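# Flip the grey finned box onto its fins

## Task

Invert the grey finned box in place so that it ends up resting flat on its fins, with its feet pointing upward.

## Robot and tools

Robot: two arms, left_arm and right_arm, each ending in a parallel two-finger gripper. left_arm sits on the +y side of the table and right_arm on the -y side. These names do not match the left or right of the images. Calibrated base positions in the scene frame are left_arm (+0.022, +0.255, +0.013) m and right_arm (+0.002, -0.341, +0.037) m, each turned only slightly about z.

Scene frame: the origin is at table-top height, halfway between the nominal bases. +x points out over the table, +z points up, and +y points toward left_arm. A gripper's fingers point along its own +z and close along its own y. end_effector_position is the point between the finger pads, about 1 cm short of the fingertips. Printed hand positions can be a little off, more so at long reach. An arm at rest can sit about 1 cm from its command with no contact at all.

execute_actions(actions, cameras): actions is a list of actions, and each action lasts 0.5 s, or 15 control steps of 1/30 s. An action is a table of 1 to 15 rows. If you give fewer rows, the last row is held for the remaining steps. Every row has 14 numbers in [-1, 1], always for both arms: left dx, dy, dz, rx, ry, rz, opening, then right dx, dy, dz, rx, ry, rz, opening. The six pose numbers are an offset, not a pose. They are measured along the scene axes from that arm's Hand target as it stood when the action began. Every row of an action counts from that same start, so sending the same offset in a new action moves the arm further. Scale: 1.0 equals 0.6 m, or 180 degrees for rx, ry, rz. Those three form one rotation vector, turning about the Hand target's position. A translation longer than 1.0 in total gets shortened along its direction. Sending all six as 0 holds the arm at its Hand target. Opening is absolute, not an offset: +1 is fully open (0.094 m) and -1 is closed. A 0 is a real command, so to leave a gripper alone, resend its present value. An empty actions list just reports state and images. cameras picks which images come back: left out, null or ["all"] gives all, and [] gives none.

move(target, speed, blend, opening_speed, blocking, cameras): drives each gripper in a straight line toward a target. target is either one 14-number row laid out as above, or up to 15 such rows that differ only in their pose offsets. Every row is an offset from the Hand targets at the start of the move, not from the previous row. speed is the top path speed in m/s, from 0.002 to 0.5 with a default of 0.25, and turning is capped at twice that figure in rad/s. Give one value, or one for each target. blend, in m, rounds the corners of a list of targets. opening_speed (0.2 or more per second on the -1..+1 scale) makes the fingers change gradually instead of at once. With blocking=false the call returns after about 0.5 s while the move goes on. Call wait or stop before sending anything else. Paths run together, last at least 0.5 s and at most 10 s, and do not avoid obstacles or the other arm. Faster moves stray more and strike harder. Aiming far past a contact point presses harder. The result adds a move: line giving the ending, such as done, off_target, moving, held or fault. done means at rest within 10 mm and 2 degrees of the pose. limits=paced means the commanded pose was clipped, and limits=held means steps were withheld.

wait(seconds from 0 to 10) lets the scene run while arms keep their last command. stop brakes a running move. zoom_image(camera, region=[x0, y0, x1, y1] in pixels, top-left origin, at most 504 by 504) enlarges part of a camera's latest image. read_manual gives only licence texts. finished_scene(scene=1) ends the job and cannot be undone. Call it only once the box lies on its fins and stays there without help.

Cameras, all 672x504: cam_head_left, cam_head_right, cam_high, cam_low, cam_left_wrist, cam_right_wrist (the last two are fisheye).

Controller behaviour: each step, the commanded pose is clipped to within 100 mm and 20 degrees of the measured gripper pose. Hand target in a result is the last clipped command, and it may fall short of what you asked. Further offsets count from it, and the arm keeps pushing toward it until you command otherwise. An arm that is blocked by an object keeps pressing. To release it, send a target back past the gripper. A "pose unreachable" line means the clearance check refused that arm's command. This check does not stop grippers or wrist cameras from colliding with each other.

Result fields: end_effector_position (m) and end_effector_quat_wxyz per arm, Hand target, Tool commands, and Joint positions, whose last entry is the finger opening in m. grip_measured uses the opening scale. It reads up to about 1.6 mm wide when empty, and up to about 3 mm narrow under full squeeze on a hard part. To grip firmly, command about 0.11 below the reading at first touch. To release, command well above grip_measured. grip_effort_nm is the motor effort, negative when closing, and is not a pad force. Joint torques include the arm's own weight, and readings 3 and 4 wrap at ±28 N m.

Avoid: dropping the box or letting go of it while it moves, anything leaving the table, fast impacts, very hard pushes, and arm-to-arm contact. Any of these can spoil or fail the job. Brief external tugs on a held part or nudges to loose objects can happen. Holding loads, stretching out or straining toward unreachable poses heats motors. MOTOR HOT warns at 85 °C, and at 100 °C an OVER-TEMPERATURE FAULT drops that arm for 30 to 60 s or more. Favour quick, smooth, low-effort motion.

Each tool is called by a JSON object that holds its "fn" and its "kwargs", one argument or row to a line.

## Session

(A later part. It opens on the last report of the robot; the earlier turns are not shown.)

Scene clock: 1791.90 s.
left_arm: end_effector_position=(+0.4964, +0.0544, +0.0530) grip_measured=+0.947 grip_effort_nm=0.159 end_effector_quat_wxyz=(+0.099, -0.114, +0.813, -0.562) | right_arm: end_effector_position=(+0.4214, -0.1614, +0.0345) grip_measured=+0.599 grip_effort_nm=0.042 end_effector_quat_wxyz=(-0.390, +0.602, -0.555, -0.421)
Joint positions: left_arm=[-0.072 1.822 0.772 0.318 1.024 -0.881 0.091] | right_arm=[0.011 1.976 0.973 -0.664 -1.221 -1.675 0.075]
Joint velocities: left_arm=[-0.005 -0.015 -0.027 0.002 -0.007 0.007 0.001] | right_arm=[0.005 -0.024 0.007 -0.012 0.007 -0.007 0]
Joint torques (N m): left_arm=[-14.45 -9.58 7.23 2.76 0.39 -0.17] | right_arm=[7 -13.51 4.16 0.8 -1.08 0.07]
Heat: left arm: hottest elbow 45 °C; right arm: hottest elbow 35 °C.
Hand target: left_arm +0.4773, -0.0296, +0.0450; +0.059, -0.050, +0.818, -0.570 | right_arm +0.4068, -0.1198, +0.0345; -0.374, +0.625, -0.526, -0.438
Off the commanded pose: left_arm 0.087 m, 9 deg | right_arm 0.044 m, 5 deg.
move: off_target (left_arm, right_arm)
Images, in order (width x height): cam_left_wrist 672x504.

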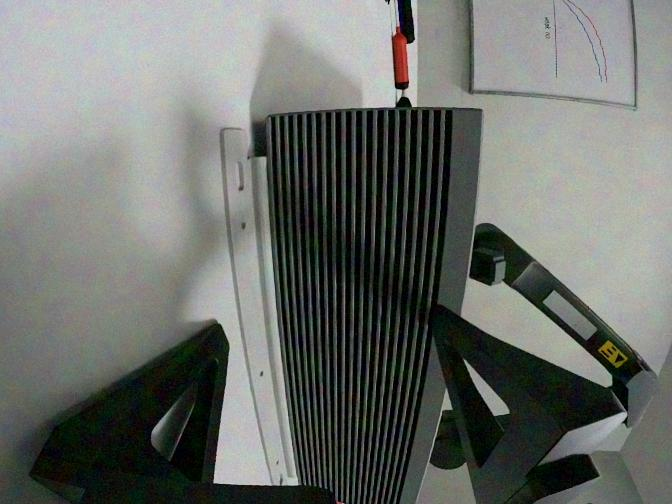

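{"fn": "move", "kwargs": {
  "target": [
    [0,0.2,0.06,-0.0,0,0,0.95,0,0.0,0,0,0,0,0.6],
    [0,0.15,0.035,0,0,0,0.95,0,0.0,0,0,0,0,0.6],
    [0,0.05,0.03,0,0,0,0.95,0,0.0,0,0,0,0,0.6],
    [0,0.03,-0.01,0,0,0,0.95,0,0.0,0,0,0,0,0.6]
  ],
  "speed": 0.1,
  "cameras": ["cam_left_wrist","cam_low"]
}}

{"fn": "zoom_image", "kwargs": {
  "camera": "cam_left_wrist",
  "region": [80, 200, 480, 500]
}}

Scene clock: 1802.00 s.
left_arm: end_effector_position=(+0.4810, +0.0213, +0.0730) grip_measured=+0.948 grip_effort_nm=0.144 end_effector_quat_wxyz=(+0.074, -0.072, +0.809, -0.578) | right_arm: end_effector_position=(+0.4214, -0.1614, +0.0347) grip_measured=+0.599 grip_effort_nm=0.056 end_effector_quat_wxyz=(-0.390, +0.602, -0.555, -0.421)
Joint positions: left_arm=[-0.136 1.787 0.784 0.276 1.067 -0.87 0.091] | right_arm=[0.011 1.976 0.973 -0.664 -1.221 -1.675 0.075]
Joint velocities: left_arm=[-0.005 -0.005 -0.022 -0.007 -0.037 -0.051 0] | right_arm=[-0.015 0.005 0.002 0.012 0.037 -0.037 0.001]
Joint torques (N m): left_arm=[-6.36 -5.13 7.32 3.21 -0.56 0.11] | right_arm=[6.83 -13.68 3.95 0.87 -1.04 0.05]
Heat: left arm: hottest elbow 44 °C; right arm: hottest elbow 34 °C.
Hand target: left_arm +0.4774, -0.0115, +0.0386; +0.059, -0.050, +0.818, -0.570 | right_arm +0.4069, -0.1198, +0.0346; -0.374, +0.625, -0.526, -0.438
Off the commanded pose: left_arm 0.048 m, 3 deg | right_arm 0.044 m, 5 deg.
move: off_target (left_arm, right_arm)
Images, in order (width x height): cam_low 672x504, cam_left_wrist 672x504.

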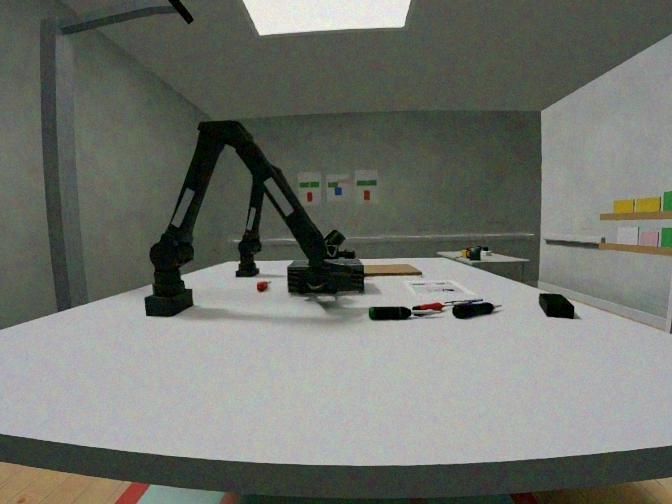

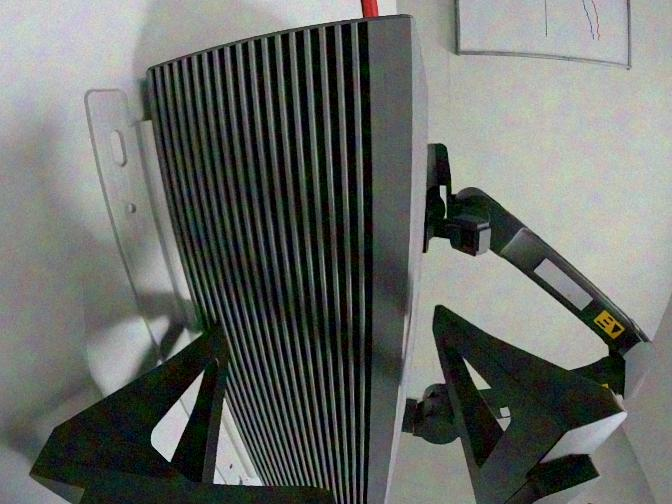

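Scaled by 1.260 from the camera's 672x504 image, which has a finer 960x720 frame.

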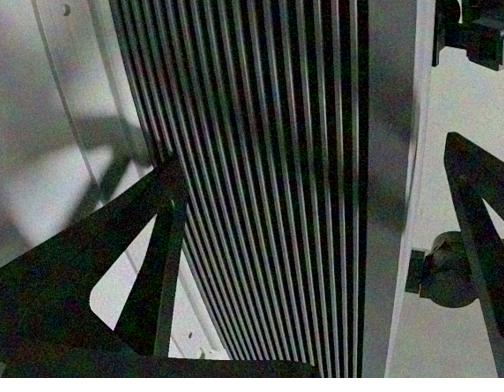

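{"fn": "move", "kwargs": {
  "target": [
    [0,0.07,0.01,0.0,0,0,0.95,0,0.0,0,0,0,0,0.6],
    [0,0.055,0.005,0,0,0,0.95,0,0.0,0,0,0,0,0.6],
    [0,-0.05,0.005,0,0,0,0.95,0,0.0,0,0,0,0,0.6]
  ],
  "speed": 0.06,
  "cameras": ["cam_left_wrist"]
}}

{"fn": "zoom_image", "kwargs": {
  "camera": "cam_left_wrist",
  "region": [80, 200, 480, 500]
}}

Scene clock: 1817.63 s.
left_arm: end_effector_position=(+0.4929, +0.0208, +0.0650) grip_measured=+0.949 grip_effort_nm=0.095 end_effector_quat_wxyz=(+0.090, -0.097, +0.811, -0.570) | right_arm: end_effector_position=(+0.4214, -0.1614, +0.0347) grip_measured=+0.599 grip_effort_nm=0.051 end_effector_quat_wxyz=(-0.390, +0.602, -0.555, -0.421)
Joint positions: left_arm=[-0.143 1.811 0.786 0.347 1.008 -0.935 0.092] | right_arm=[0.011 1.976 0.973 -0.664 -1.221 -1.675 0.075]
Joint velocities: left_arm=[-0.005 -0.015 -0.007 -0.002 0.037 -0.051 0] | right_arm=[-0.005 0.015 -0.007 0.007 0.007 -0.007 0.002]
Joint torques (N m): left_arm=[-11.11 -7.3 7.38 3.22 -0.02 -0.02] | right_arm=[6.65 -12.92 4.1 0.95 -1.01 0.04]
Heat: left arm: hottest elbow 43 °C; right arm: hottest elbow 34 °C.
Hand target: left_arm +0.4769, -0.0420, +0.0420; +0.059, -0.050, +0.818, -0.570 | right_arm +0.4069, -0.1198, +0.0346; -0.374, +0.625, -0.526, -0.438
Off the commanded pose: left_arm 0.068 m, 6 deg | right_arm 0.044 m, 5 deg.
move: off_target (left_arm, right_arm)
Images, in order (width x height): cam_left_wrist 672x504.

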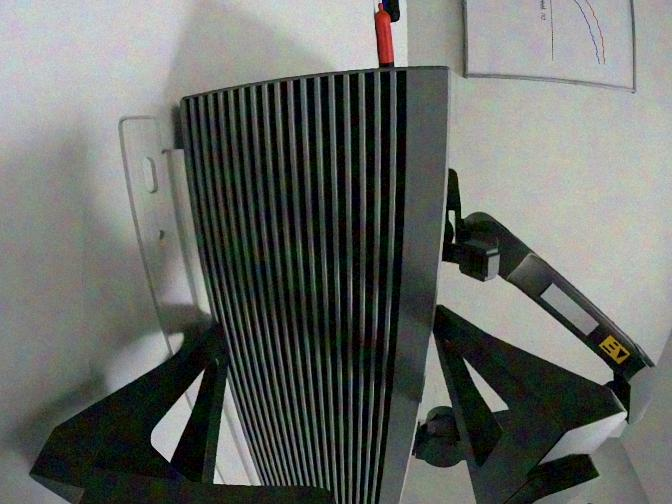

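Scaled by 1.260 from the camera's 672x504 image, which has a finer 960x720 frame.

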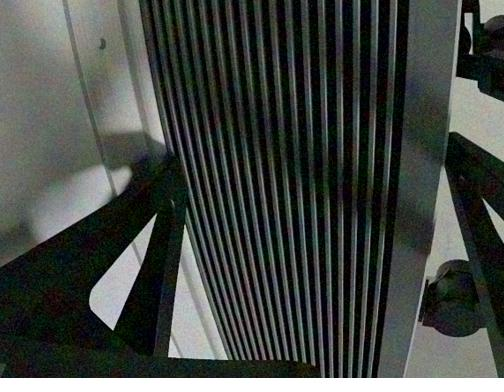

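{"fn": "move", "kwargs": {
  "target": [
    [0.02,0.01,0.0,0.0,0,0,0.3,0,0.0,0,0,0,0,0.6]
  ],
  "speed": 0.06,
  "cameras": []
}}

{"fn": "move", "kwargs": {
  "target": [
    [0.0,0.0,0.12,0.0,0,0,-0.2,0,0.0,0,0,0,0,0.6]
  ],
  "speed": 0.04,
  "cameras": ["cam_left_wrist","cam_low","cam_right_wrist"]
}}

Scene clock: 1825.90 s.
left_arm: end_effector_position=(+0.4926, +0.0209, +0.0645) grip_measured=+0.861 grip_effort_nm=-1.009 end_effector_quat_wxyz=(+0.090, -0.097, +0.811, -0.570) | right_arm: end_effector_position=(+0.4214, -0.1614, +0.0347) grip_measured=+0.599 grip_effort_nm=0.051 end_effector_quat_wxyz=(-0.390, +0.602, -0.555, -0.421)
Joint positions: left_arm=[-0.143 1.812 0.784 0.349 1.008 -0.935 0.087] | right_arm=[0.011 1.976 0.973 -0.664 -1.221 -1.675 0.075]
Joint velocities: left_arm=[0.005 -0.005 -0.007 0.007 0.037 -0.037 -0.001] | right_arm=[0.005 0.005 -0.002 -0.022 0.022 0.051 0]
Joint torques (N m): left_arm=[-9.7 -6.18 9.78 2.07 0.48 0.15] | right_arm=[6.83 -13.57 3.9 0.95 -1.03 0.02]
Heat: left arm: hottest elbow 42 °C; right arm: hottest shoulder 34 °C.
Hand target: left_arm +0.4891, -0.0358, +0.0417; +0.059, -0.051, +0.818, -0.570 | right_arm +0.4069, -0.1198, +0.0346; -0.374, +0.625, -0.526, -0.438
Off the commanded pose: left_arm 0.061 m, 6 deg | right_arm 0.044 m, 5 deg.
move: off_target (left_arm, right_arm)
No camera images: "cameras" was empty.

Scene clock: 1828.27 s.
left_arm: end_effector_position=(+0.4930, +0.0204, +0.0709) grip_measured=+0.718 grip_effort_nm=-0.979 end_effector_quat_wxyz=(+0.074, -0.104, +0.830, -0.543) | right_arm: end_effector_position=(+0.4218, -0.1611, +0.0347) grip_measured=+0.599 grip_effort_nm=0.046 end_effector_quat_wxyz=(-0.390, +0.601, -0.556, -0.421)
Joint positions: left_arm=[-0.15 1.768 0.821 0.158 0.972 -0.866 0.081] | right_arm=[0.012 1.976 0.973 -0.66 -1.22 -1.668 0.075]
Joint velocities: left_arm=[-0.015 -0.015 0.002 -0.017 -0.051 0.022 0] | right_arm=[0.005 -0.005 -0.017 0.002 -0.022 -0.051 -0.001]
Joint torques (N m): left_arm=[-8.94 -15.62 10.22 1.24 2.05 -0.57] | right_arm=[7.06 -13.33 4.04 0.75 -1.09 -0.03]
Heat: left arm: hottest elbow 42 °C; right arm: hottest shoulder 34 °C.
Hand target: left_arm +0.4903, -0.0357, +0.1145; +0.059, -0.051, +0.818, -0.570 | right_arm +0.4068, -0.1198, +0.0345; -0.374, +0.625, -0.526, -0.438
Off the commanded pose: left_arm 0.071 m, 7 deg | right_arm 0.044 m, 5 deg.
move: off_target (left_arm, right_arm)
Images, in order (width x height): cam_low 672x504, cam_left_wrist 672x504, cam_right_wrist 672x504.

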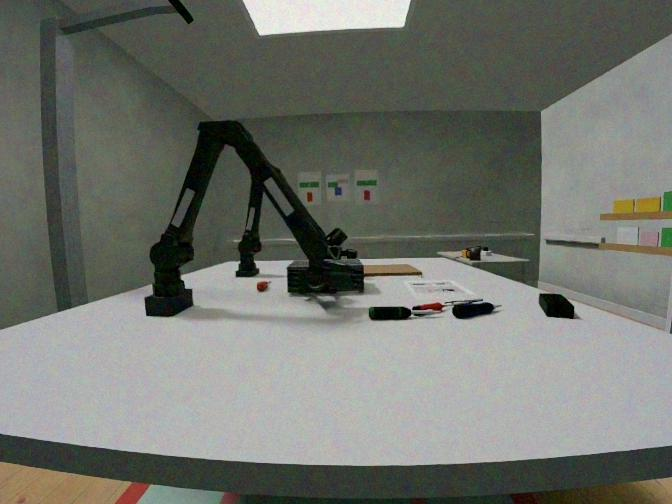

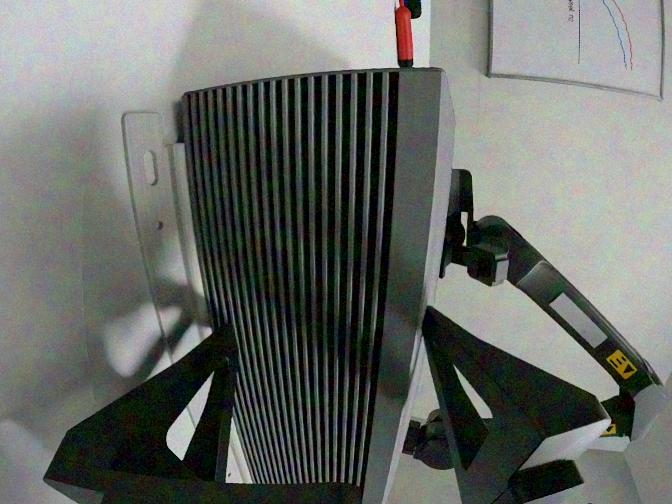

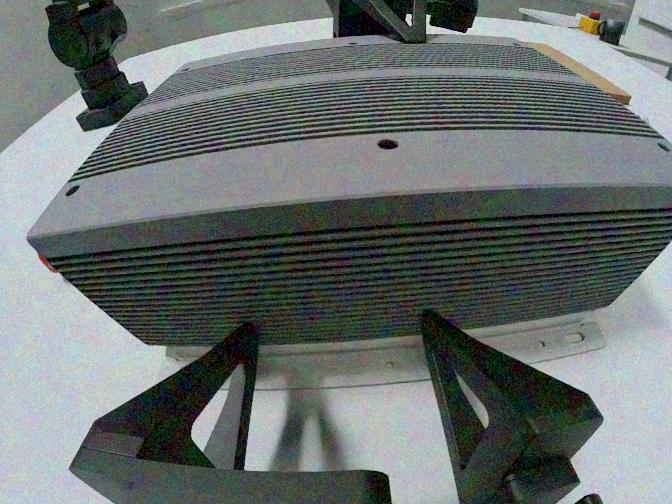

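{"fn": "move", "kwargs": {
  "target": [
    [0.0,0.05,-0.04,0.0,0,0,0.95,-0.05,-0.1,0.02,0,0,0,0.6],
    [0,0.25,0.1,0,0,0,0.95,-0.15,-0.2,0.3,0,0,0,0.6]
  ],
  "speed": 0.12,
  "cameras": []
}}

{"fn": "move", "kwargs": {
  "target": [
    [0,0.0,0.0,0,0,0,0.95,-0.1,0.12,0.0,0.369,0.438,-0.593,0.95]
  ],
  "speed": 0.25
}}

Scene clock: 1906.17 s.
left_arm: end_effector_position=(+0.4785, +0.1134, +0.1549) grip_measured=+0.949 grip_effort_nm=0.081 end_effector_quat_wxyz=(+0.035, -0.062, +0.822, -0.565) | right_arm: end_effector_position=(+0.3149, -0.2306, +0.2086) grip_measured=+0.599 grip_effort_nm=0.051 end_effector_quat_wxyz=(-0.364, +0.610, -0.570, -0.412)
Joint positions: left_arm=[0.079 1.628 0.982 -0.678 1.191 -0.279 0.092] | right_arm=[-0.173 1.459 0.877 -1.486 -1.105 -2.09 0.075]
Joint velocities: left_arm=[0.015 -0.005 0.007 0.007 -0.007 -0.037 0] | right_arm=[-0.005 0.005 0.007 -0.007 -0.081 0.022 0]
Joint torques (N m): left_arm=[-0.21 -12.34 10.21 0.8 0.83 0.04] | right_arm=[-2.08 -8.59 6.52 -0.66 -0.45 -0.15]
Heat: left arm: hottest elbow 47 °C; right arm: hottest shoulder 34 °C.
Hand target: left_arm +0.4924, +0.1170, +0.1722; +0.056, -0.048, +0.821, -0.566 | right_arm +0.3179, -0.2364, +0.2135; -0.376, +0.625, -0.526, -0.437
Off the commanded pose: left_arm 0.023 m, 3 deg | right_arm 0.011 m, 6 deg.
joint sent to its limit (right arm) — joint 6 (wrist roll), lower limit. The joint targets are off in position and orientation.
move: off_target (left_arm, right_arm)
No camera images: "cameras" was empty.

Scene clock: 1908.30 s.
left_arm: end_effector_position=(+0.4784, +0.1134, +0.1549) grip_measured=+0.949 grip_effort_nm=0.076 end_effector_quat_wxyz=(+0.035, -0.062, +0.822, -0.565) | right_arm: end_effector_position=(+0.2968, -0.2154, +0.2100) grip_measured=+0.948 grip_effort_nm=0.071 end_effector_quat_wxyz=(+0.413, -0.335, +0.639, +0.555)
Joint positions: left_arm=[0.079 1.628 0.982 -0.679 1.191 -0.279 0.092] | right_arm=[-0.194 1.345 0.59 -0.955 -1.529 -1.261 0.092]
Joint velocities: left_arm=[-0.005 -0.005 -0.027 0.007 0.022 -0.066 0] | right_arm=[-0.005 0.005 -0.017 -0.002 -0.022 0.051 0]
Joint torques (N m): left_arm=[-0.26 -12.4 10.13 0.7 0.83 0.03] | right_arm=[-0.56 -6.36 5.6 0.55 -0.62 -0.16]
Heat: left arm: hottest elbow 47 °C; right arm: hottest shoulder 34 °C.
Hand target: left_arm +0.4919, +0.1170, +0.1723; +0.056, -0.049, +0.821, -0.566 | right_arm +0.2976, -0.2155, +0.2106; +0.417, -0.342, +0.637, +0.551
Off the commanded pose: left_arm 0.022 m, 3 deg | right_arm 0.064 m, 111 deg.
move: held (right_arm; a check stopped the path), off_target (left_arm); limits=held
pose unreachable (right arm): on one or more control steps of this call, first in action 0 (counted from 0), this arm could not follow its commanded pose, so it was not sent that pose on those steps. It may still have moved: this result reports where it is.
cause: moving toward the commanded pose would bring two parts of the arm too close to each other (its wrist (the part past joint 4) and its wrist camera, with joints 5 (wrist yaw) and 6 (wrist roll) between them).

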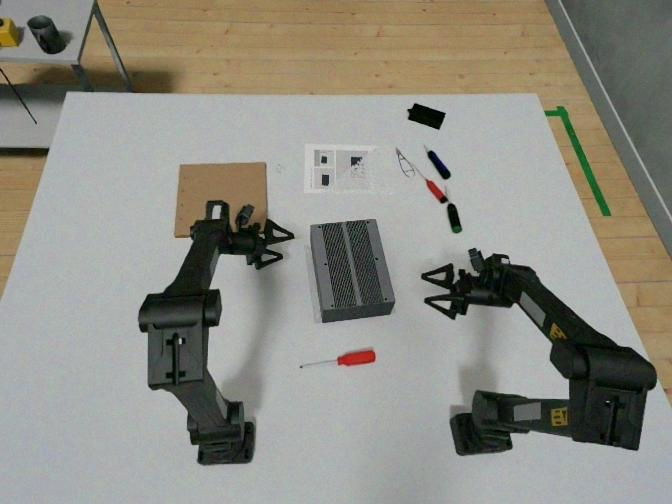

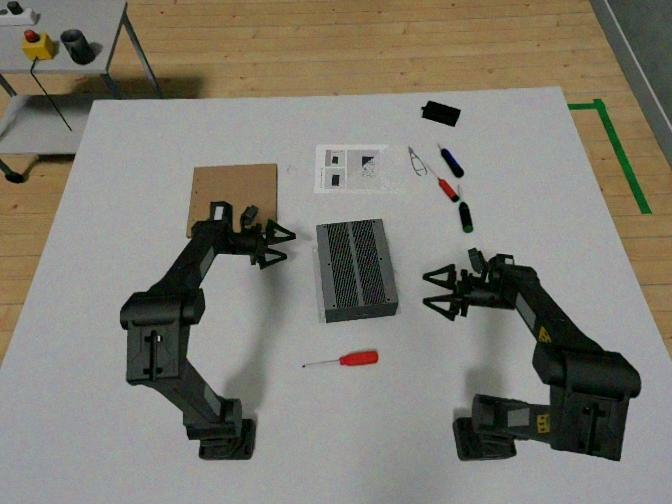

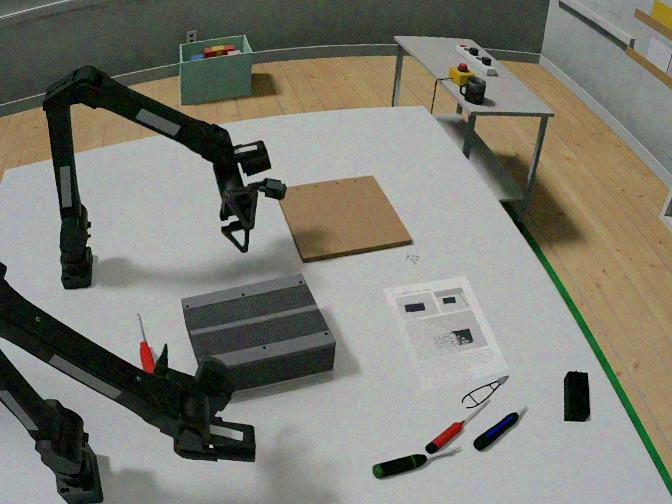

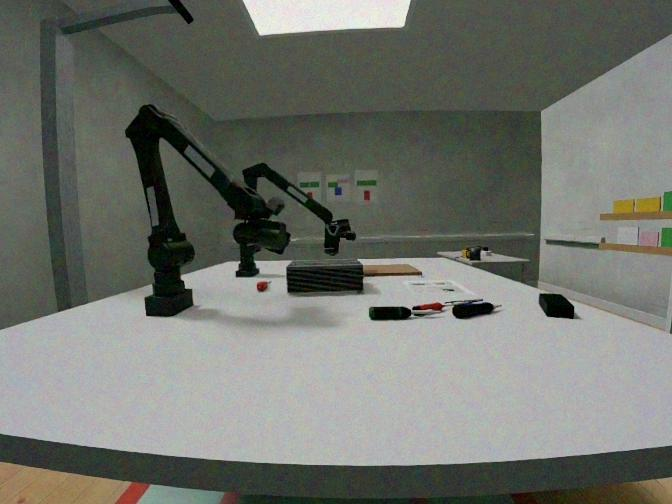

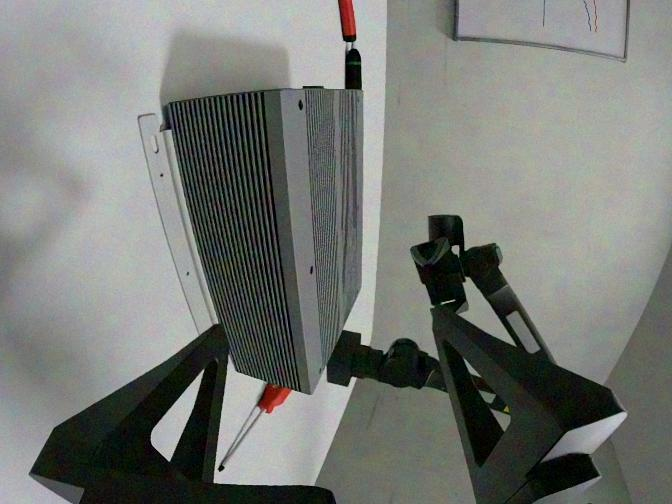

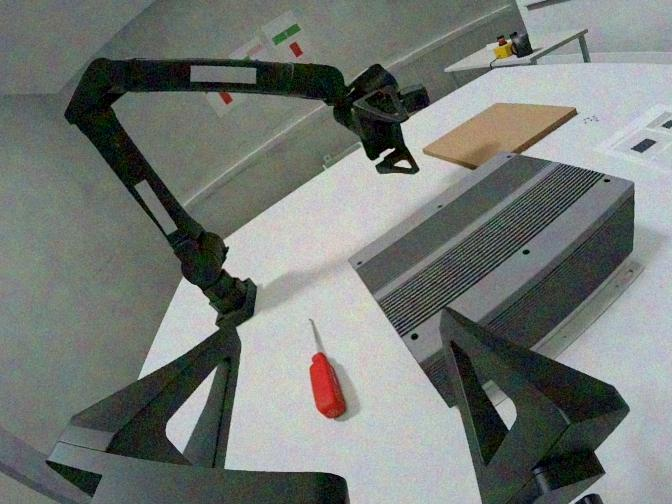

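{"fn": "move", "kwargs": {
  "target": [
    [0,0.0,0.0,0,0,0,0.95,-0.1,0.0,0.0,0,0,-0.444,0.95]
  ],
  "speed": 0.3,
  "cameras": []
}}

{"fn": "move", "kwargs": {
  "target": [
    [0,0.0,0.0,0,0,0,0.95,0,0.15,0.0,0.356,0.088,-0.077,0.95]
  ],
  "speed": 0.3,
  "cameras": ["cam_head_right","cam_right_wrist"]
}}

Scene clock: 1925.20 s.
left_arm: end_effector_position=(+0.4784, +0.1134, +0.1549) grip_measured=+0.949 grip_effort_nm=0.076 end_effector_quat_wxyz=(+0.035, -0.062, +0.822, -0.565) | right_arm: end_effector_position=(+0.2440, -0.2257, +0.1874) grip_measured=+0.948 grip_effort_nm=0.076 end_effector_quat_wxyz=(+0.564, -0.206, +0.749, +0.279)
Joint positions: left_arm=[0.079 1.628 0.982 -0.679 1.191 -0.278 0.092] | right_arm=[-0.002 0.257 0.028 -0.04 -0.681 0.019 0.092]
Joint velocities: left_arm=[-0.005 -0.015 -0.007 -0.007 -0.022 0.037 0] | right_arm=[-0.015 -0.015 -0.007 0.017 -0.007 -0.037 -0.002]
Joint torques (N m): left_arm=[-0.26 -12.4 10.14 0.72 0.83 0.02] | right_arm=[-2.49 4.42 10.84 1.83 -0.32 -0.19]
Heat: left arm: hottest elbow 46 °C; right arm: hottest elbow 35 °C.
Hand target: left_arm +0.4919, +0.1170, +0.1723; +0.056, -0.048, +0.821, -0.566 | right_arm +0.2496, -0.2285, +0.2013; +0.573, -0.208, +0.744, +0.273
Off the commanded pose: left_arm 0.022 m, 3 deg | right_arm 0.026 m, 45 deg; orientation clipped.
move: held (right_arm; a check stopped the path), off_target (left_arm); limits=paced,held
pose unreachable (right arm): on one or more control steps of this call, first in action 0 (counted from 0), this arm could not follow its commanded pose, so it was not sent that pose on those steps. It may still have moved: this result reports where it is.
cause: moving toward the commanded pose would bring two parts of the arm too close to each other (its shoulder (the part past joint 1) and its forearm (the part past joint 3), with joints 2 (shoulder) and 3 (elbow) between them).
No camera images: "cameras" was empty.

Scene clock: 1926.50 s.
left_arm: end_effector_position=(+0.4784, +0.1134, +0.1549) grip_measured=+0.949 grip_effort_nm=0.076 end_effector_quat_wxyz=(+0.035, -0.062, +0.822, -0.565) | right_arm: end_effector_position=(+0.2460, -0.2182, +0.1936) grip_measured=+0.949 grip_effort_nm=0.066 end_effector_quat_wxyz=(+0.573, -0.159, +0.742, +0.311)
Joint positions: left_arm=[0.079 1.628 0.982 -0.679 1.191 -0.278 0.092] | right_arm=[0.075 0.257 0.001 0.073 -0.594 0.184 0.092]
Joint velocities: left_arm=[-0.005 -0.005 -0.027 -0.032 -0.022 0.007 -0.001] | right_arm=[0.005 -0.015 -0.007 -0.007 0.007 -0.022 0]
Joint torques (N m): left_arm=[-0.32 -12.51 9.99 0.73 0.82 0.02] | right_arm=[-1.79 3.55 9.52 1.87 -0.27 -0.2]
Heat: left arm: hottest elbow 46 °C; right arm: hottest elbow 35 °C.
Hand target: left_arm +0.4914, +0.1171, +0.1724; +0.056, -0.049, +0.821, -0.566 | right_arm +0.2484, -0.2213, +0.1981; +0.577, -0.159, +0.740, +0.306
Off the commanded pose: left_arm 0.022 m, 3 deg | right_arm 0.080 m, 60 deg.
move: held (right_arm; a check stopped the path), off_target (left_arm); limits=held
pose unreachable (right arm): on one or more control steps of this call, first in action 0 (counted from 0), this arm could not follow its commanded pose, so it was not sent that pose on those steps. It may still have moved: this result reports where it is.
cause: moving toward the commanded pose would bring two parts of the arm too close to each other (its shoulder (the part past joint 1) and its forearm (the part past joint 3), with joints 2 (shoulder) and 3 (elbow) between them).
Images, in order (width x height): cam_head_right 672x504, cam_right_wrist 672x504.

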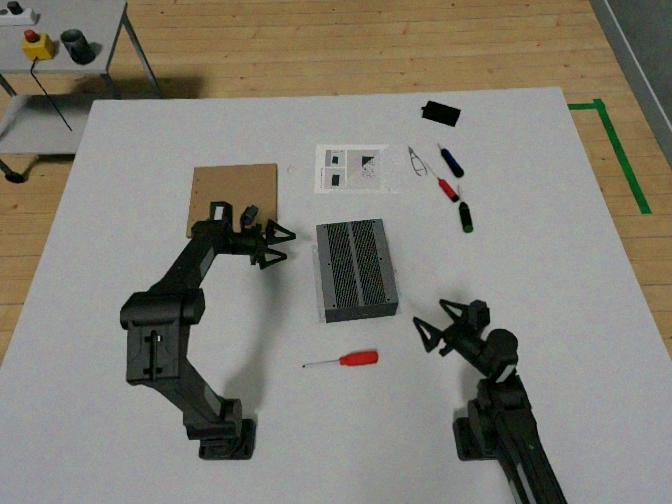

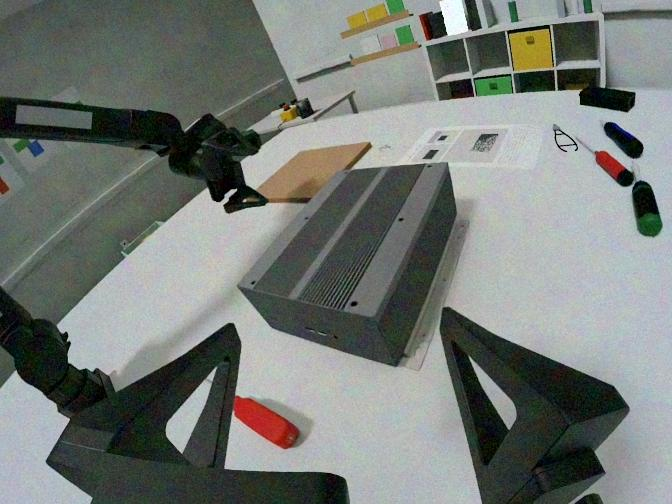

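{"fn": "move", "kwargs": {
  "target": [
    [0,0.0,0.0,0,0,0,0.95,0.12,0.0,0.05,0,0,0,0.95],
    [0,0.0,0.0,0,0,0,0.95,0.1,0.15,0.05,0,0,0,0.95],
    [0,0.0,0.0,0,0,0,0.95,0.1,0.27,0.0,0.371,0.196,-0.291,0.95]
  ],
  "speed": 0.3,
  "cameras": ["cam_head_right","cam_right_wrist"]
}}

Scene clock: 1948.77 s.
left_arm: end_effector_position=(+0.4784, +0.1134, +0.1549) grip_measured=+0.949 grip_effort_nm=0.076 end_effector_quat_wxyz=(+0.035, -0.062, +0.822, -0.565) | right_arm: end_effector_position=(+0.3061, -0.0814, +0.1848) grip_measured=+0.949 grip_effort_nm=0.066 end_effector_quat_wxyz=(+0.420, +0.564, +0.593, +0.393)
Joint positions: left_arm=[0.079 1.628 0.982 -0.679 1.191 -0.278 0.092] | right_arm=[1.042 1.224 0.481 0.089 0.98 2.081 0.092]
Joint velocities: left_arm=[0.015 0.005 -0.012 0.007 0.007 0.022 0.001] | right_arm=[-0.015 0.005 -0.017 0.007 0.007 -0.037 0]
Joint torques (N m): left_arm=[-0.03 -12.57 9.95 0.7 0.82 0.01] | right_arm=[0.56 -4.89 9.76 1.33 0.23 0]
Heat: left arm: hottest elbow 46 °C; right arm: hottest elbow 38 °C.
Hand target: left_arm +0.4914, +0.1171, +0.1724; +0.056, -0.049, +0.821, -0.566 | right_arm +0.3103, -0.0639, +0.1999; +0.408, +0.577, +0.581, +0.403
Off the commanded pose: left_arm 0.022 m, 3 deg | right_arm 0.026 m, 3 deg.
joint sent to its limit (right arm) — joint 6 (wrist roll), upper limit. The joint targets are off in position, not in orientation.
move: off_target (left_arm, right_arm)
Images, in order (width x height): cam_head_right 672x504, cam_right_wrist 672x504.

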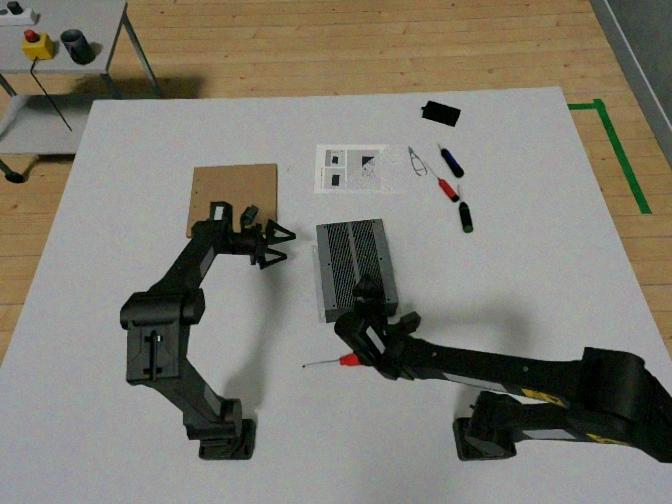

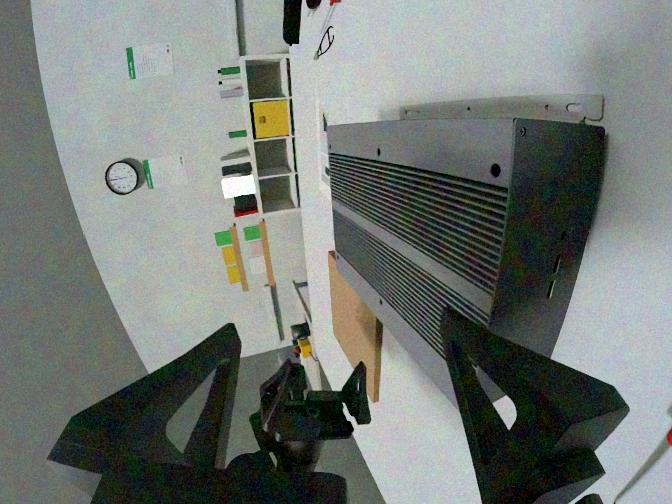

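{"fn": "move", "kwargs": {
  "target": [
    [0,0.0,0.0,0,0,0,0.95,-0.015,0.0,-0.13,0,0,0,0.95],
    [0,0.0,0.0,0,0,0,0.95,-0.015,0.0,-0.235,0,0,0,0.95]
  ],
  "speed": 0.12,
  "cameras": ["cam_low","cam_right_wrist","cam_high"]
}}

Scene clock: 1957.77 s.
left_arm: end_effector_position=(+0.4784, +0.1134, +0.1549) grip_measured=+0.949 grip_effort_nm=0.076 end_effector_quat_wxyz=(+0.035, -0.062, +0.822, -0.565) | right_arm: end_effector_position=(+0.3053, -0.0692, +0.0626) grip_measured=+0.949 grip_effort_nm=0.066 end_effector_quat_wxyz=(+0.416, +0.562, +0.589, +0.406)
Joint positions: left_arm=[0.079 1.628 0.982 -0.679 1.191 -0.278 0.092] | right_arm=[1.061 1.725 0.411 0.683 0.988 2.082 0.092]
Joint velocities: left_arm=[-0.005 -0.015 0.007 -0.017 0.022 0.022 0] | right_arm=[-0.015 -0.005 -0.012 -0.002 -0.007 0.022 -0.002]
Joint torques (N m): left_arm=[-0.09 -12.51 10.02 0.73 0.82 0.03] | right_arm=[0.5 -7.94 2.95 2.04 0.46 -0.05]
Heat: left arm: hottest elbow 46 °C; right arm: hottest elbow 38 °C.
Hand target: left_arm +0.4914, +0.1171, +0.1724; +0.056, -0.049, +0.821, -0.566 | right_arm +0.3020, -0.0639, +0.0618; +0.408, +0.577, +0.581, +0.403
Off the commanded pose: left_arm 0.022 m, 3 deg | right_arm 0.008 m, 2 deg.
joint sent to its limit (right arm) — joint 6 (wrist roll), upper limit. The joint targets still meet the commanded pose.
move: off_target (left_arm)
Images, in order (width x height): cam_high 672x504, cam_low 672x504, cam_right_wrist 672x504.

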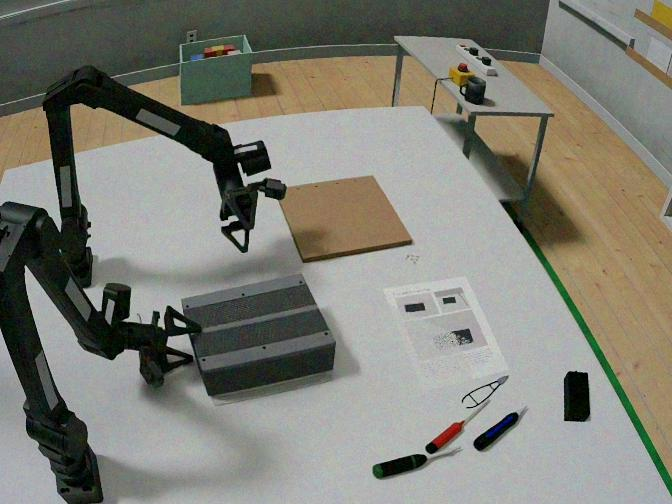

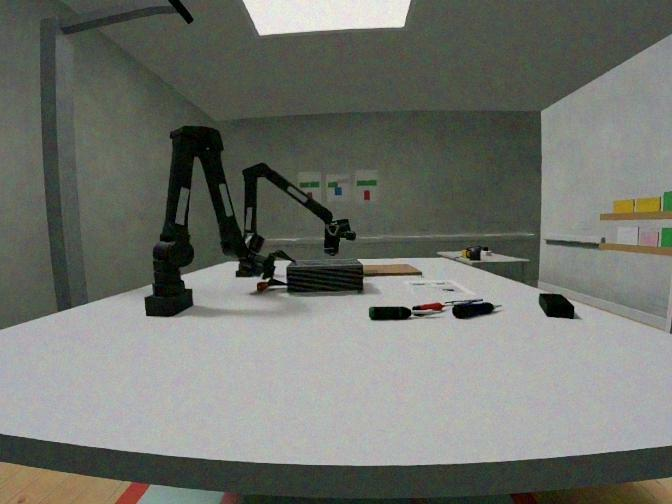

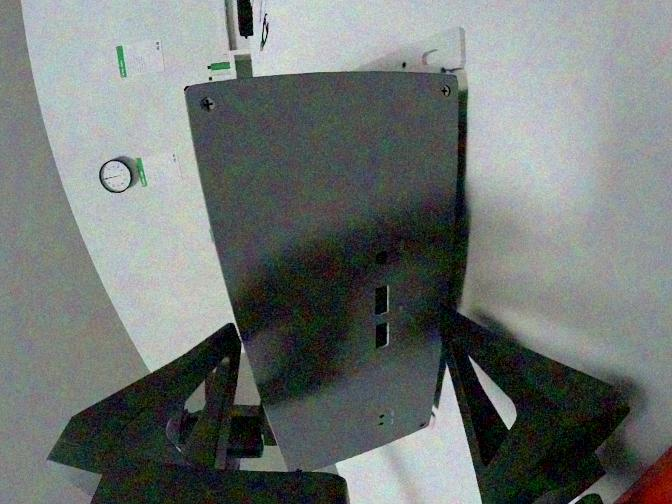

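{"fn": "move", "kwargs": {
  "target": [
    [0,0.0,0.0,0,0,0,0.95,0.07,0.01,-0.004,0,0,0,0.95]
  ],
  "speed": 0.05,
  "cameras": ["cam_right_wrist"]
}}

{"fn": "zoom_image", "kwargs": {
  "camera": "cam_high",
  "region": [100, 250, 360, 430]
}}

Scene clock: 1970.80 s.
left_arm: end_effector_position=(+0.4784, +0.1134, +0.1549) grip_measured=+0.949 grip_effort_nm=0.076 end_effector_quat_wxyz=(+0.035, -0.062, +0.822, -0.565) | right_arm: end_effector_position=(+0.3127, -0.0651, +0.0589) grip_measured=+0.949 grip_effort_nm=0.042 end_effector_quat_wxyz=(+0.405, +0.565, +0.593, +0.407)
Joint positions: left_arm=[0.079 1.628 0.982 -0.679 1.191 -0.278 0.092] | right_arm=[1.039 1.735 0.426 0.683 0.948 2.079 0.092]
Joint velocities: left_arm=[-0.005 -0.015 0.012 0.012 0.037 0.022 0] | right_arm=[0.005 0.005 -0.002 -0.002 -0.022 -0.007 0]
Joint torques (N m): left_arm=[-0.26 -12.51 10.04 0.7 0.82 0.03] | right_arm=[-6.07 -6.24 7.36 1.21 -0.86 -0.35]
Heat: left arm: hottest elbow 46 °C; right arm: hottest elbow 37 °C.
Hand target: left_arm +0.4914, +0.1171, +0.1724; +0.056, -0.049, +0.821, -0.566 | right_arm +0.3435, -0.0580, +0.0595; +0.407, +0.578, +0.581, +0.403
Off the commanded pose: left_arm 0.022 m, 3 deg | right_arm 0.032 m, 2 deg.
move: off_target (left_arm, right_arm)
Images, in order (width x height): cam_right_wrist 672x504.

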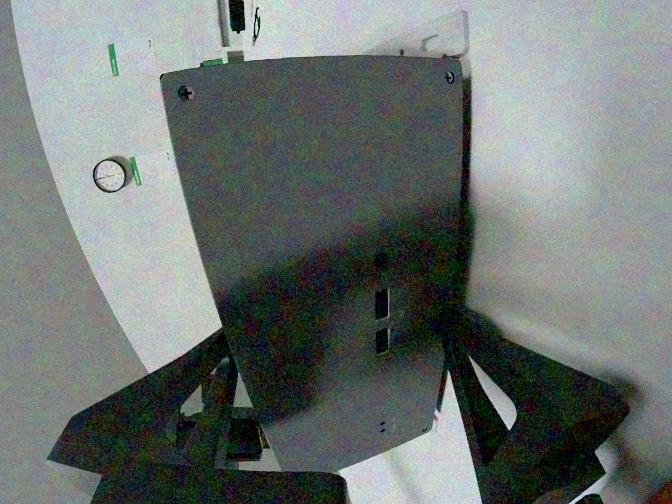

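This scene's latest camera images include none from cam_high. They are from: cam_right_wrist. cam_high's image comes with the result of a call that names it in "cameras".

{"fn": "move", "kwargs": {
  "target": [
    [0,0.0,0.0,0,0,0,0.95,-0.05,0.01,0.01,0,0.015,0,0.95],
    [0,0.0,0.0,0,0,0,0.95,0.03,0.01,0.008,0,0.015,0,0.95]
  ],
  "speed": 0.06,
  "cameras": ["cam_right_wrist","cam_high"]
}}

{"fn": "zoom_image", "kwargs": {
  "camera": "cam_high",
  "region": [100, 250, 360, 430]
}}

Scene clock: 1986.00 s.
left_arm: end_effector_position=(+0.4784, +0.1134, +0.1549) grip_measured=+0.949 grip_effort_nm=0.081 end_effector_quat_wxyz=(+0.035, -0.062, +0.822, -0.565) | right_arm: end_effector_position=(+0.3156, -0.0639, +0.0598) grip_measured=+0.951 grip_effort_nm=-0.076 end_effector_quat_wxyz=(+0.396, +0.564, +0.613, +0.387)
Joint positions: left_arm=[0.079 1.628 0.982 -0.679 1.191 -0.278 0.092] | right_arm=[1.023 1.69 0.442 0.566 0.907 2.087 0.092]
Joint velocities: left_arm=[-0.005 -0.005 -0.022 -0.012 -0.051 0.051 0] | right_arm=[-0.005 0.015 -0.007 0.002 -0.051 -0.066 0.001]
Joint torques (N m): left_arm=[-0.03 -12.69 10 0.72 0.82 0.02] | right_arm=[-7.59 -6.01 9.77 1.29 -1.45 -0.27]
Heat: left arm: hottest elbow 46 °C; right arm: hottest elbow 37 °C.
Hand target: left_arm +0.4914, +0.1171, +0.1724; +0.056, -0.049, +0.821, -0.566 | right_arm +0.3612, -0.0519, +0.0641; +0.393, +0.587, +0.591, +0.390
Off the commanded pose: left_arm 0.022 m, 3 deg | right_arm 0.048 m, 4 deg.
move: off_target (left_arm, right_arm)
Images, in order (width x height): cam_high 672x504, cam_right_wrist 672x504.

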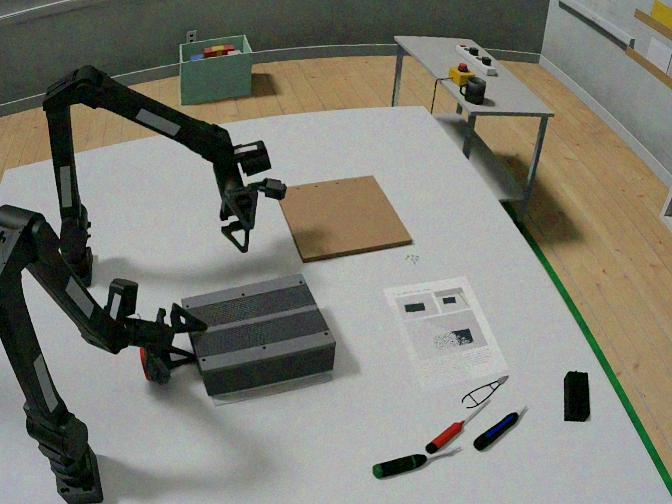

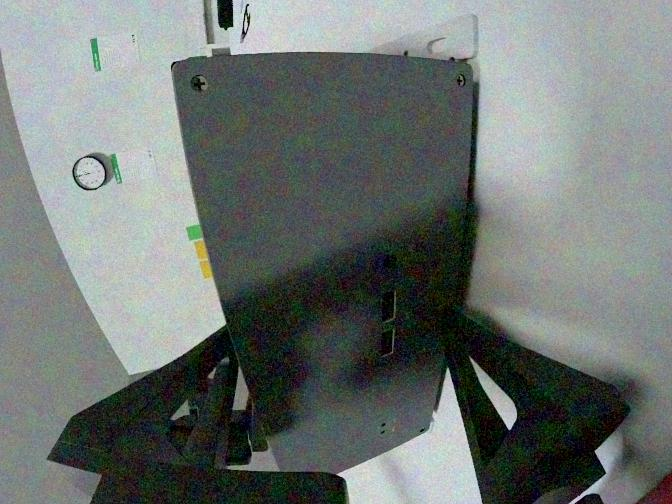

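Scaled by 1.938.

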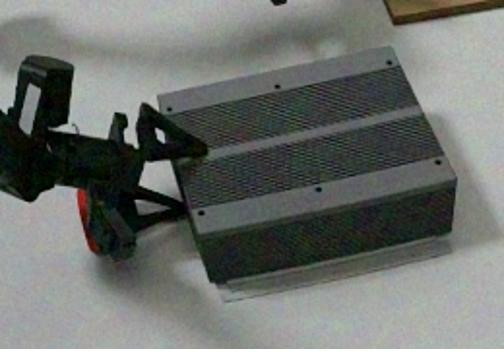

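{"fn": "move", "kwargs": {
  "target": [
    [0,0.0,0.0,0,0,0,0.95,-0.09,0.01,-0.01,0,-0.03,0.0,1],
    [0,0.0,0.0,0,0,0,0.95,-0.09,0.01,-0.018,0,-0.03,0.0,1]
  ],
  "speed": 0.06,
  "cameras": ["cam_right_wrist"]
}}

Scene clock: 2052.17 s.
left_arm: end_effector_position=(+0.4784, +0.1134, +0.1549) grip_measured=+0.949 grip_effort_nm=0.076 end_effector_quat_wxyz=(+0.035, -0.062, +0.822, -0.565) | right_arm: end_effector_position=(+0.3087, -0.0627, +0.0570) grip_measured=+0.999 grip_effort_nm=0.042 end_effector_quat_wxyz=(+0.435, +0.563, +0.572, +0.408)
Joint positions: left_arm=[0.079 1.628 0.982 -0.679 1.191 -0.278 0.092] | right_arm=[1.075 1.793 0.443 0.734 1.048 2.08 0.094]
Joint velocities: left_arm=[-0.015 0.024 0.007 -0.022 0.051 0.007 -0.002] | right_arm=[0.005 0.005 0.007 -0.017 -0.022 0.022 0]
Joint torques (N m): left_arm=[-0.26 -12.45 9.96 0.75 0.82 0.03] | right_arm=[0.62 -7.12 4.57 2.03 -0.18 -0.04]
Heat: left arm: hottest elbow 47 °C; right arm: hottest elbow 40 °C.
Hand target: left_arm +0.4914, +0.1171, +0.1724; +0.056, -0.049, +0.821, -0.566 | right_arm +0.3085, -0.0459, +0.0538; +0.421, +0.568, +0.571, +0.417
Off the commanded pose: left_arm 0.022 m, 3 deg | right_arm 0.017 m, 2 deg.
joint sent to its limit (right arm) — joint 6 (wrist roll), upper limit. The joint targets still meet the commanded pose.
move: off_target (left_arm, right_arm)
Images, in order (width x height): cam_right_wrist 672x504.

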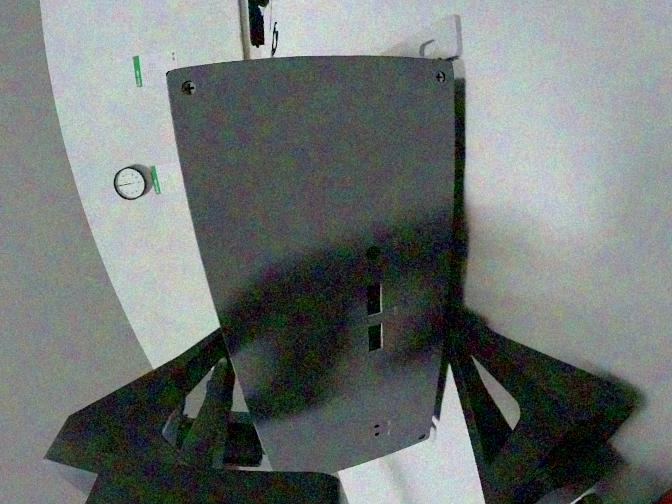

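{"fn": "move", "kwargs": {
  "target": [
    [0,0.0,0.0,0,0,0,0.95,0.06,0.0,0.0,0,0.0,0.0,1]
  ],
  "speed": 0.05,
  "cameras": ["cam_right_wrist","cam_high"]
}}

{"fn": "zoom_image", "kwargs": {
  "camera": "cam_high",
  "region": [100, 250, 360, 430]
}}

Scene clock: 2058.20 s.
left_arm: end_effector_position=(+0.4784, +0.1134, +0.1549) grip_measured=+0.949 grip_effort_nm=0.071 end_effector_quat_wxyz=(+0.035, -0.062, +0.822, -0.565) | right_arm: end_effector_position=(+0.3117, -0.0615, +0.0571) grip_measured=+0.999 grip_effort_nm=0.051 end_effector_quat_wxyz=(+0.435, +0.551, +0.585, +0.406)
Joint positions: left_arm=[0.079 1.628 0.982 -0.679 1.191 -0.278 0.092] | right_arm=[1.063 1.795 0.44 0.763 1.021 2.027 0.094]
Joint velocities: left_arm=[-0.005 -0.005 0.007 -0.007 -0.022 -0.007 0] | right_arm=[0.005 -0.005 -0.022 0.002 0.007 -0.11 0]
Joint torques (N m): left_arm=[-0.15 -12.45 10 0.75 0.82 0.03] | right_arm=[-6.18 -5.13 7.65 2.22 -2.15 -0.13]
Heat: left arm: hottest elbow 47 °C; right arm: hottest elbow 40 °C.
Hand target: left_arm +0.4914, +0.1171, +0.1724; +0.056, -0.049, +0.821, -0.566 | right_arm +0.3439, -0.0458, +0.0539; +0.421, +0.568, +0.572, +0.417
Off the commanded pose: left_arm 0.022 m, 3 deg | right_arm 0.036 m, 3 deg.
move: off_target (left_arm, right_arm)
Images, in order (width x height): cam_high 672x504, cam_right_wrist 672x504.

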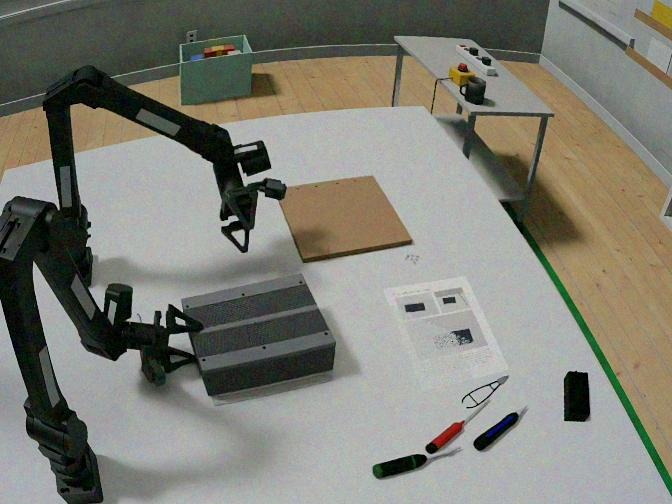

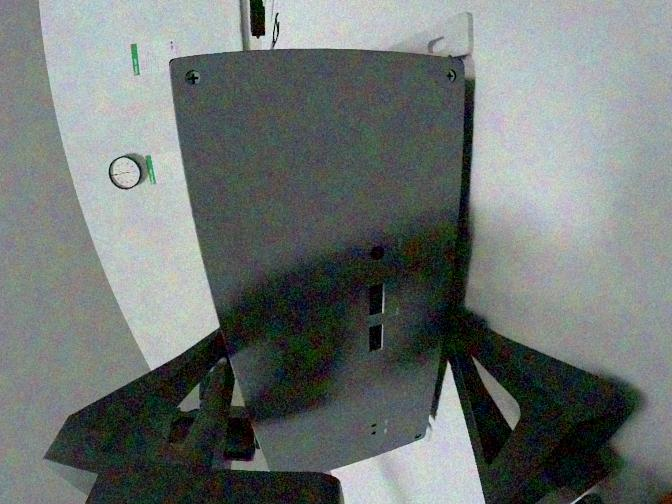

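Scaled by 1.938.

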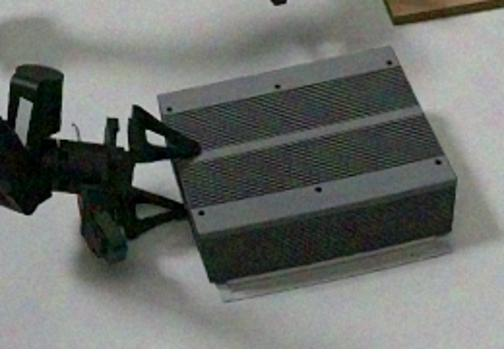

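{"fn": "move", "kwargs": {
  "target": [
    [0,0.0,0.0,0,0,0,0.95,-0.07,0.0,0.0,0,0.0,0.0,1],
    [0,0.0,0.0,0,0,0,0.95,-0.05,0.0,-0.025,0,0.0,0.0,1],
    [0,0.0,0.0,0,0,0,0.95,0.02,0.0,-0.025,0,0.0,0.0,1]
  ],
  "speed": 0.05,
  "cameras": ["cam_right_wrist"]
}}

{"fn": "zoom_image", "kwargs": {
  "camera": "cam_right_wrist",
  "region": [180, 200, 520, 480]
}}

Scene clock: 2068.40 s.
left_arm: end_effector_position=(+0.4784, +0.1134, +0.1549) grip_measured=+0.949 grip_effort_nm=0.076 end_effector_quat_wxyz=(+0.035, -0.062, +0.822, -0.565) | right_arm: end_effector_position=(+0.3160, -0.0578, +0.0557) grip_measured=+1.000 grip_effort_nm=-0.149 end_effector_quat_wxyz=(+0.423, +0.561, +0.565, +0.433)
Joint positions: left_arm=[0.079 1.628 0.982 -0.679 1.191 -0.278 0.092] | right_arm=[1.055 1.836 0.44 0.868 1.008 2.037 0.094]
Joint velocities: left_arm=[-0.005 0.005 0.007 0.002 -0.022 0.007 0] | right_arm=[-0.015 0.005 -0.012 -0.002 -0.022 -0.022 0]
Joint torques (N m): left_arm=[-0.15 -12.57 9.99 0.72 0.81 0.02] | right_arm=[-7.36 -3.78 8.27 0.72 -2.66 -0.45]
Heat: left arm: hottest elbow 47 °C; right arm: hottest elbow 40 °C.
Hand target: left_arm +0.4914, +0.1171, +0.1724; +0.056, -0.049, +0.821, -0.566 | right_arm +0.3558, -0.0458, +0.0392; +0.421, +0.568, +0.572, +0.417
Off the commanded pose: left_arm 0.022 m, 3 deg | right_arm 0.045 m, 2 deg.
move: off_target (left_arm, right_arm)
Images, in order (width x height): cam_right_wrist 672x504.

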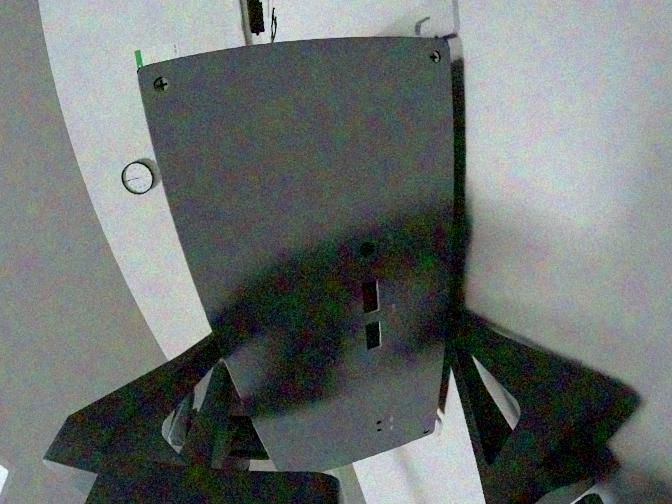

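Scaled by 1.482 from the camera's 672x504 image, which has a finer 960x720 frame.

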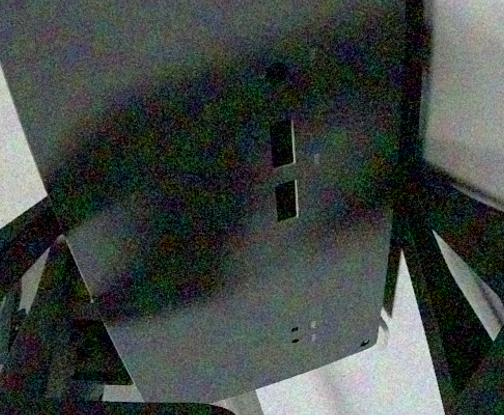

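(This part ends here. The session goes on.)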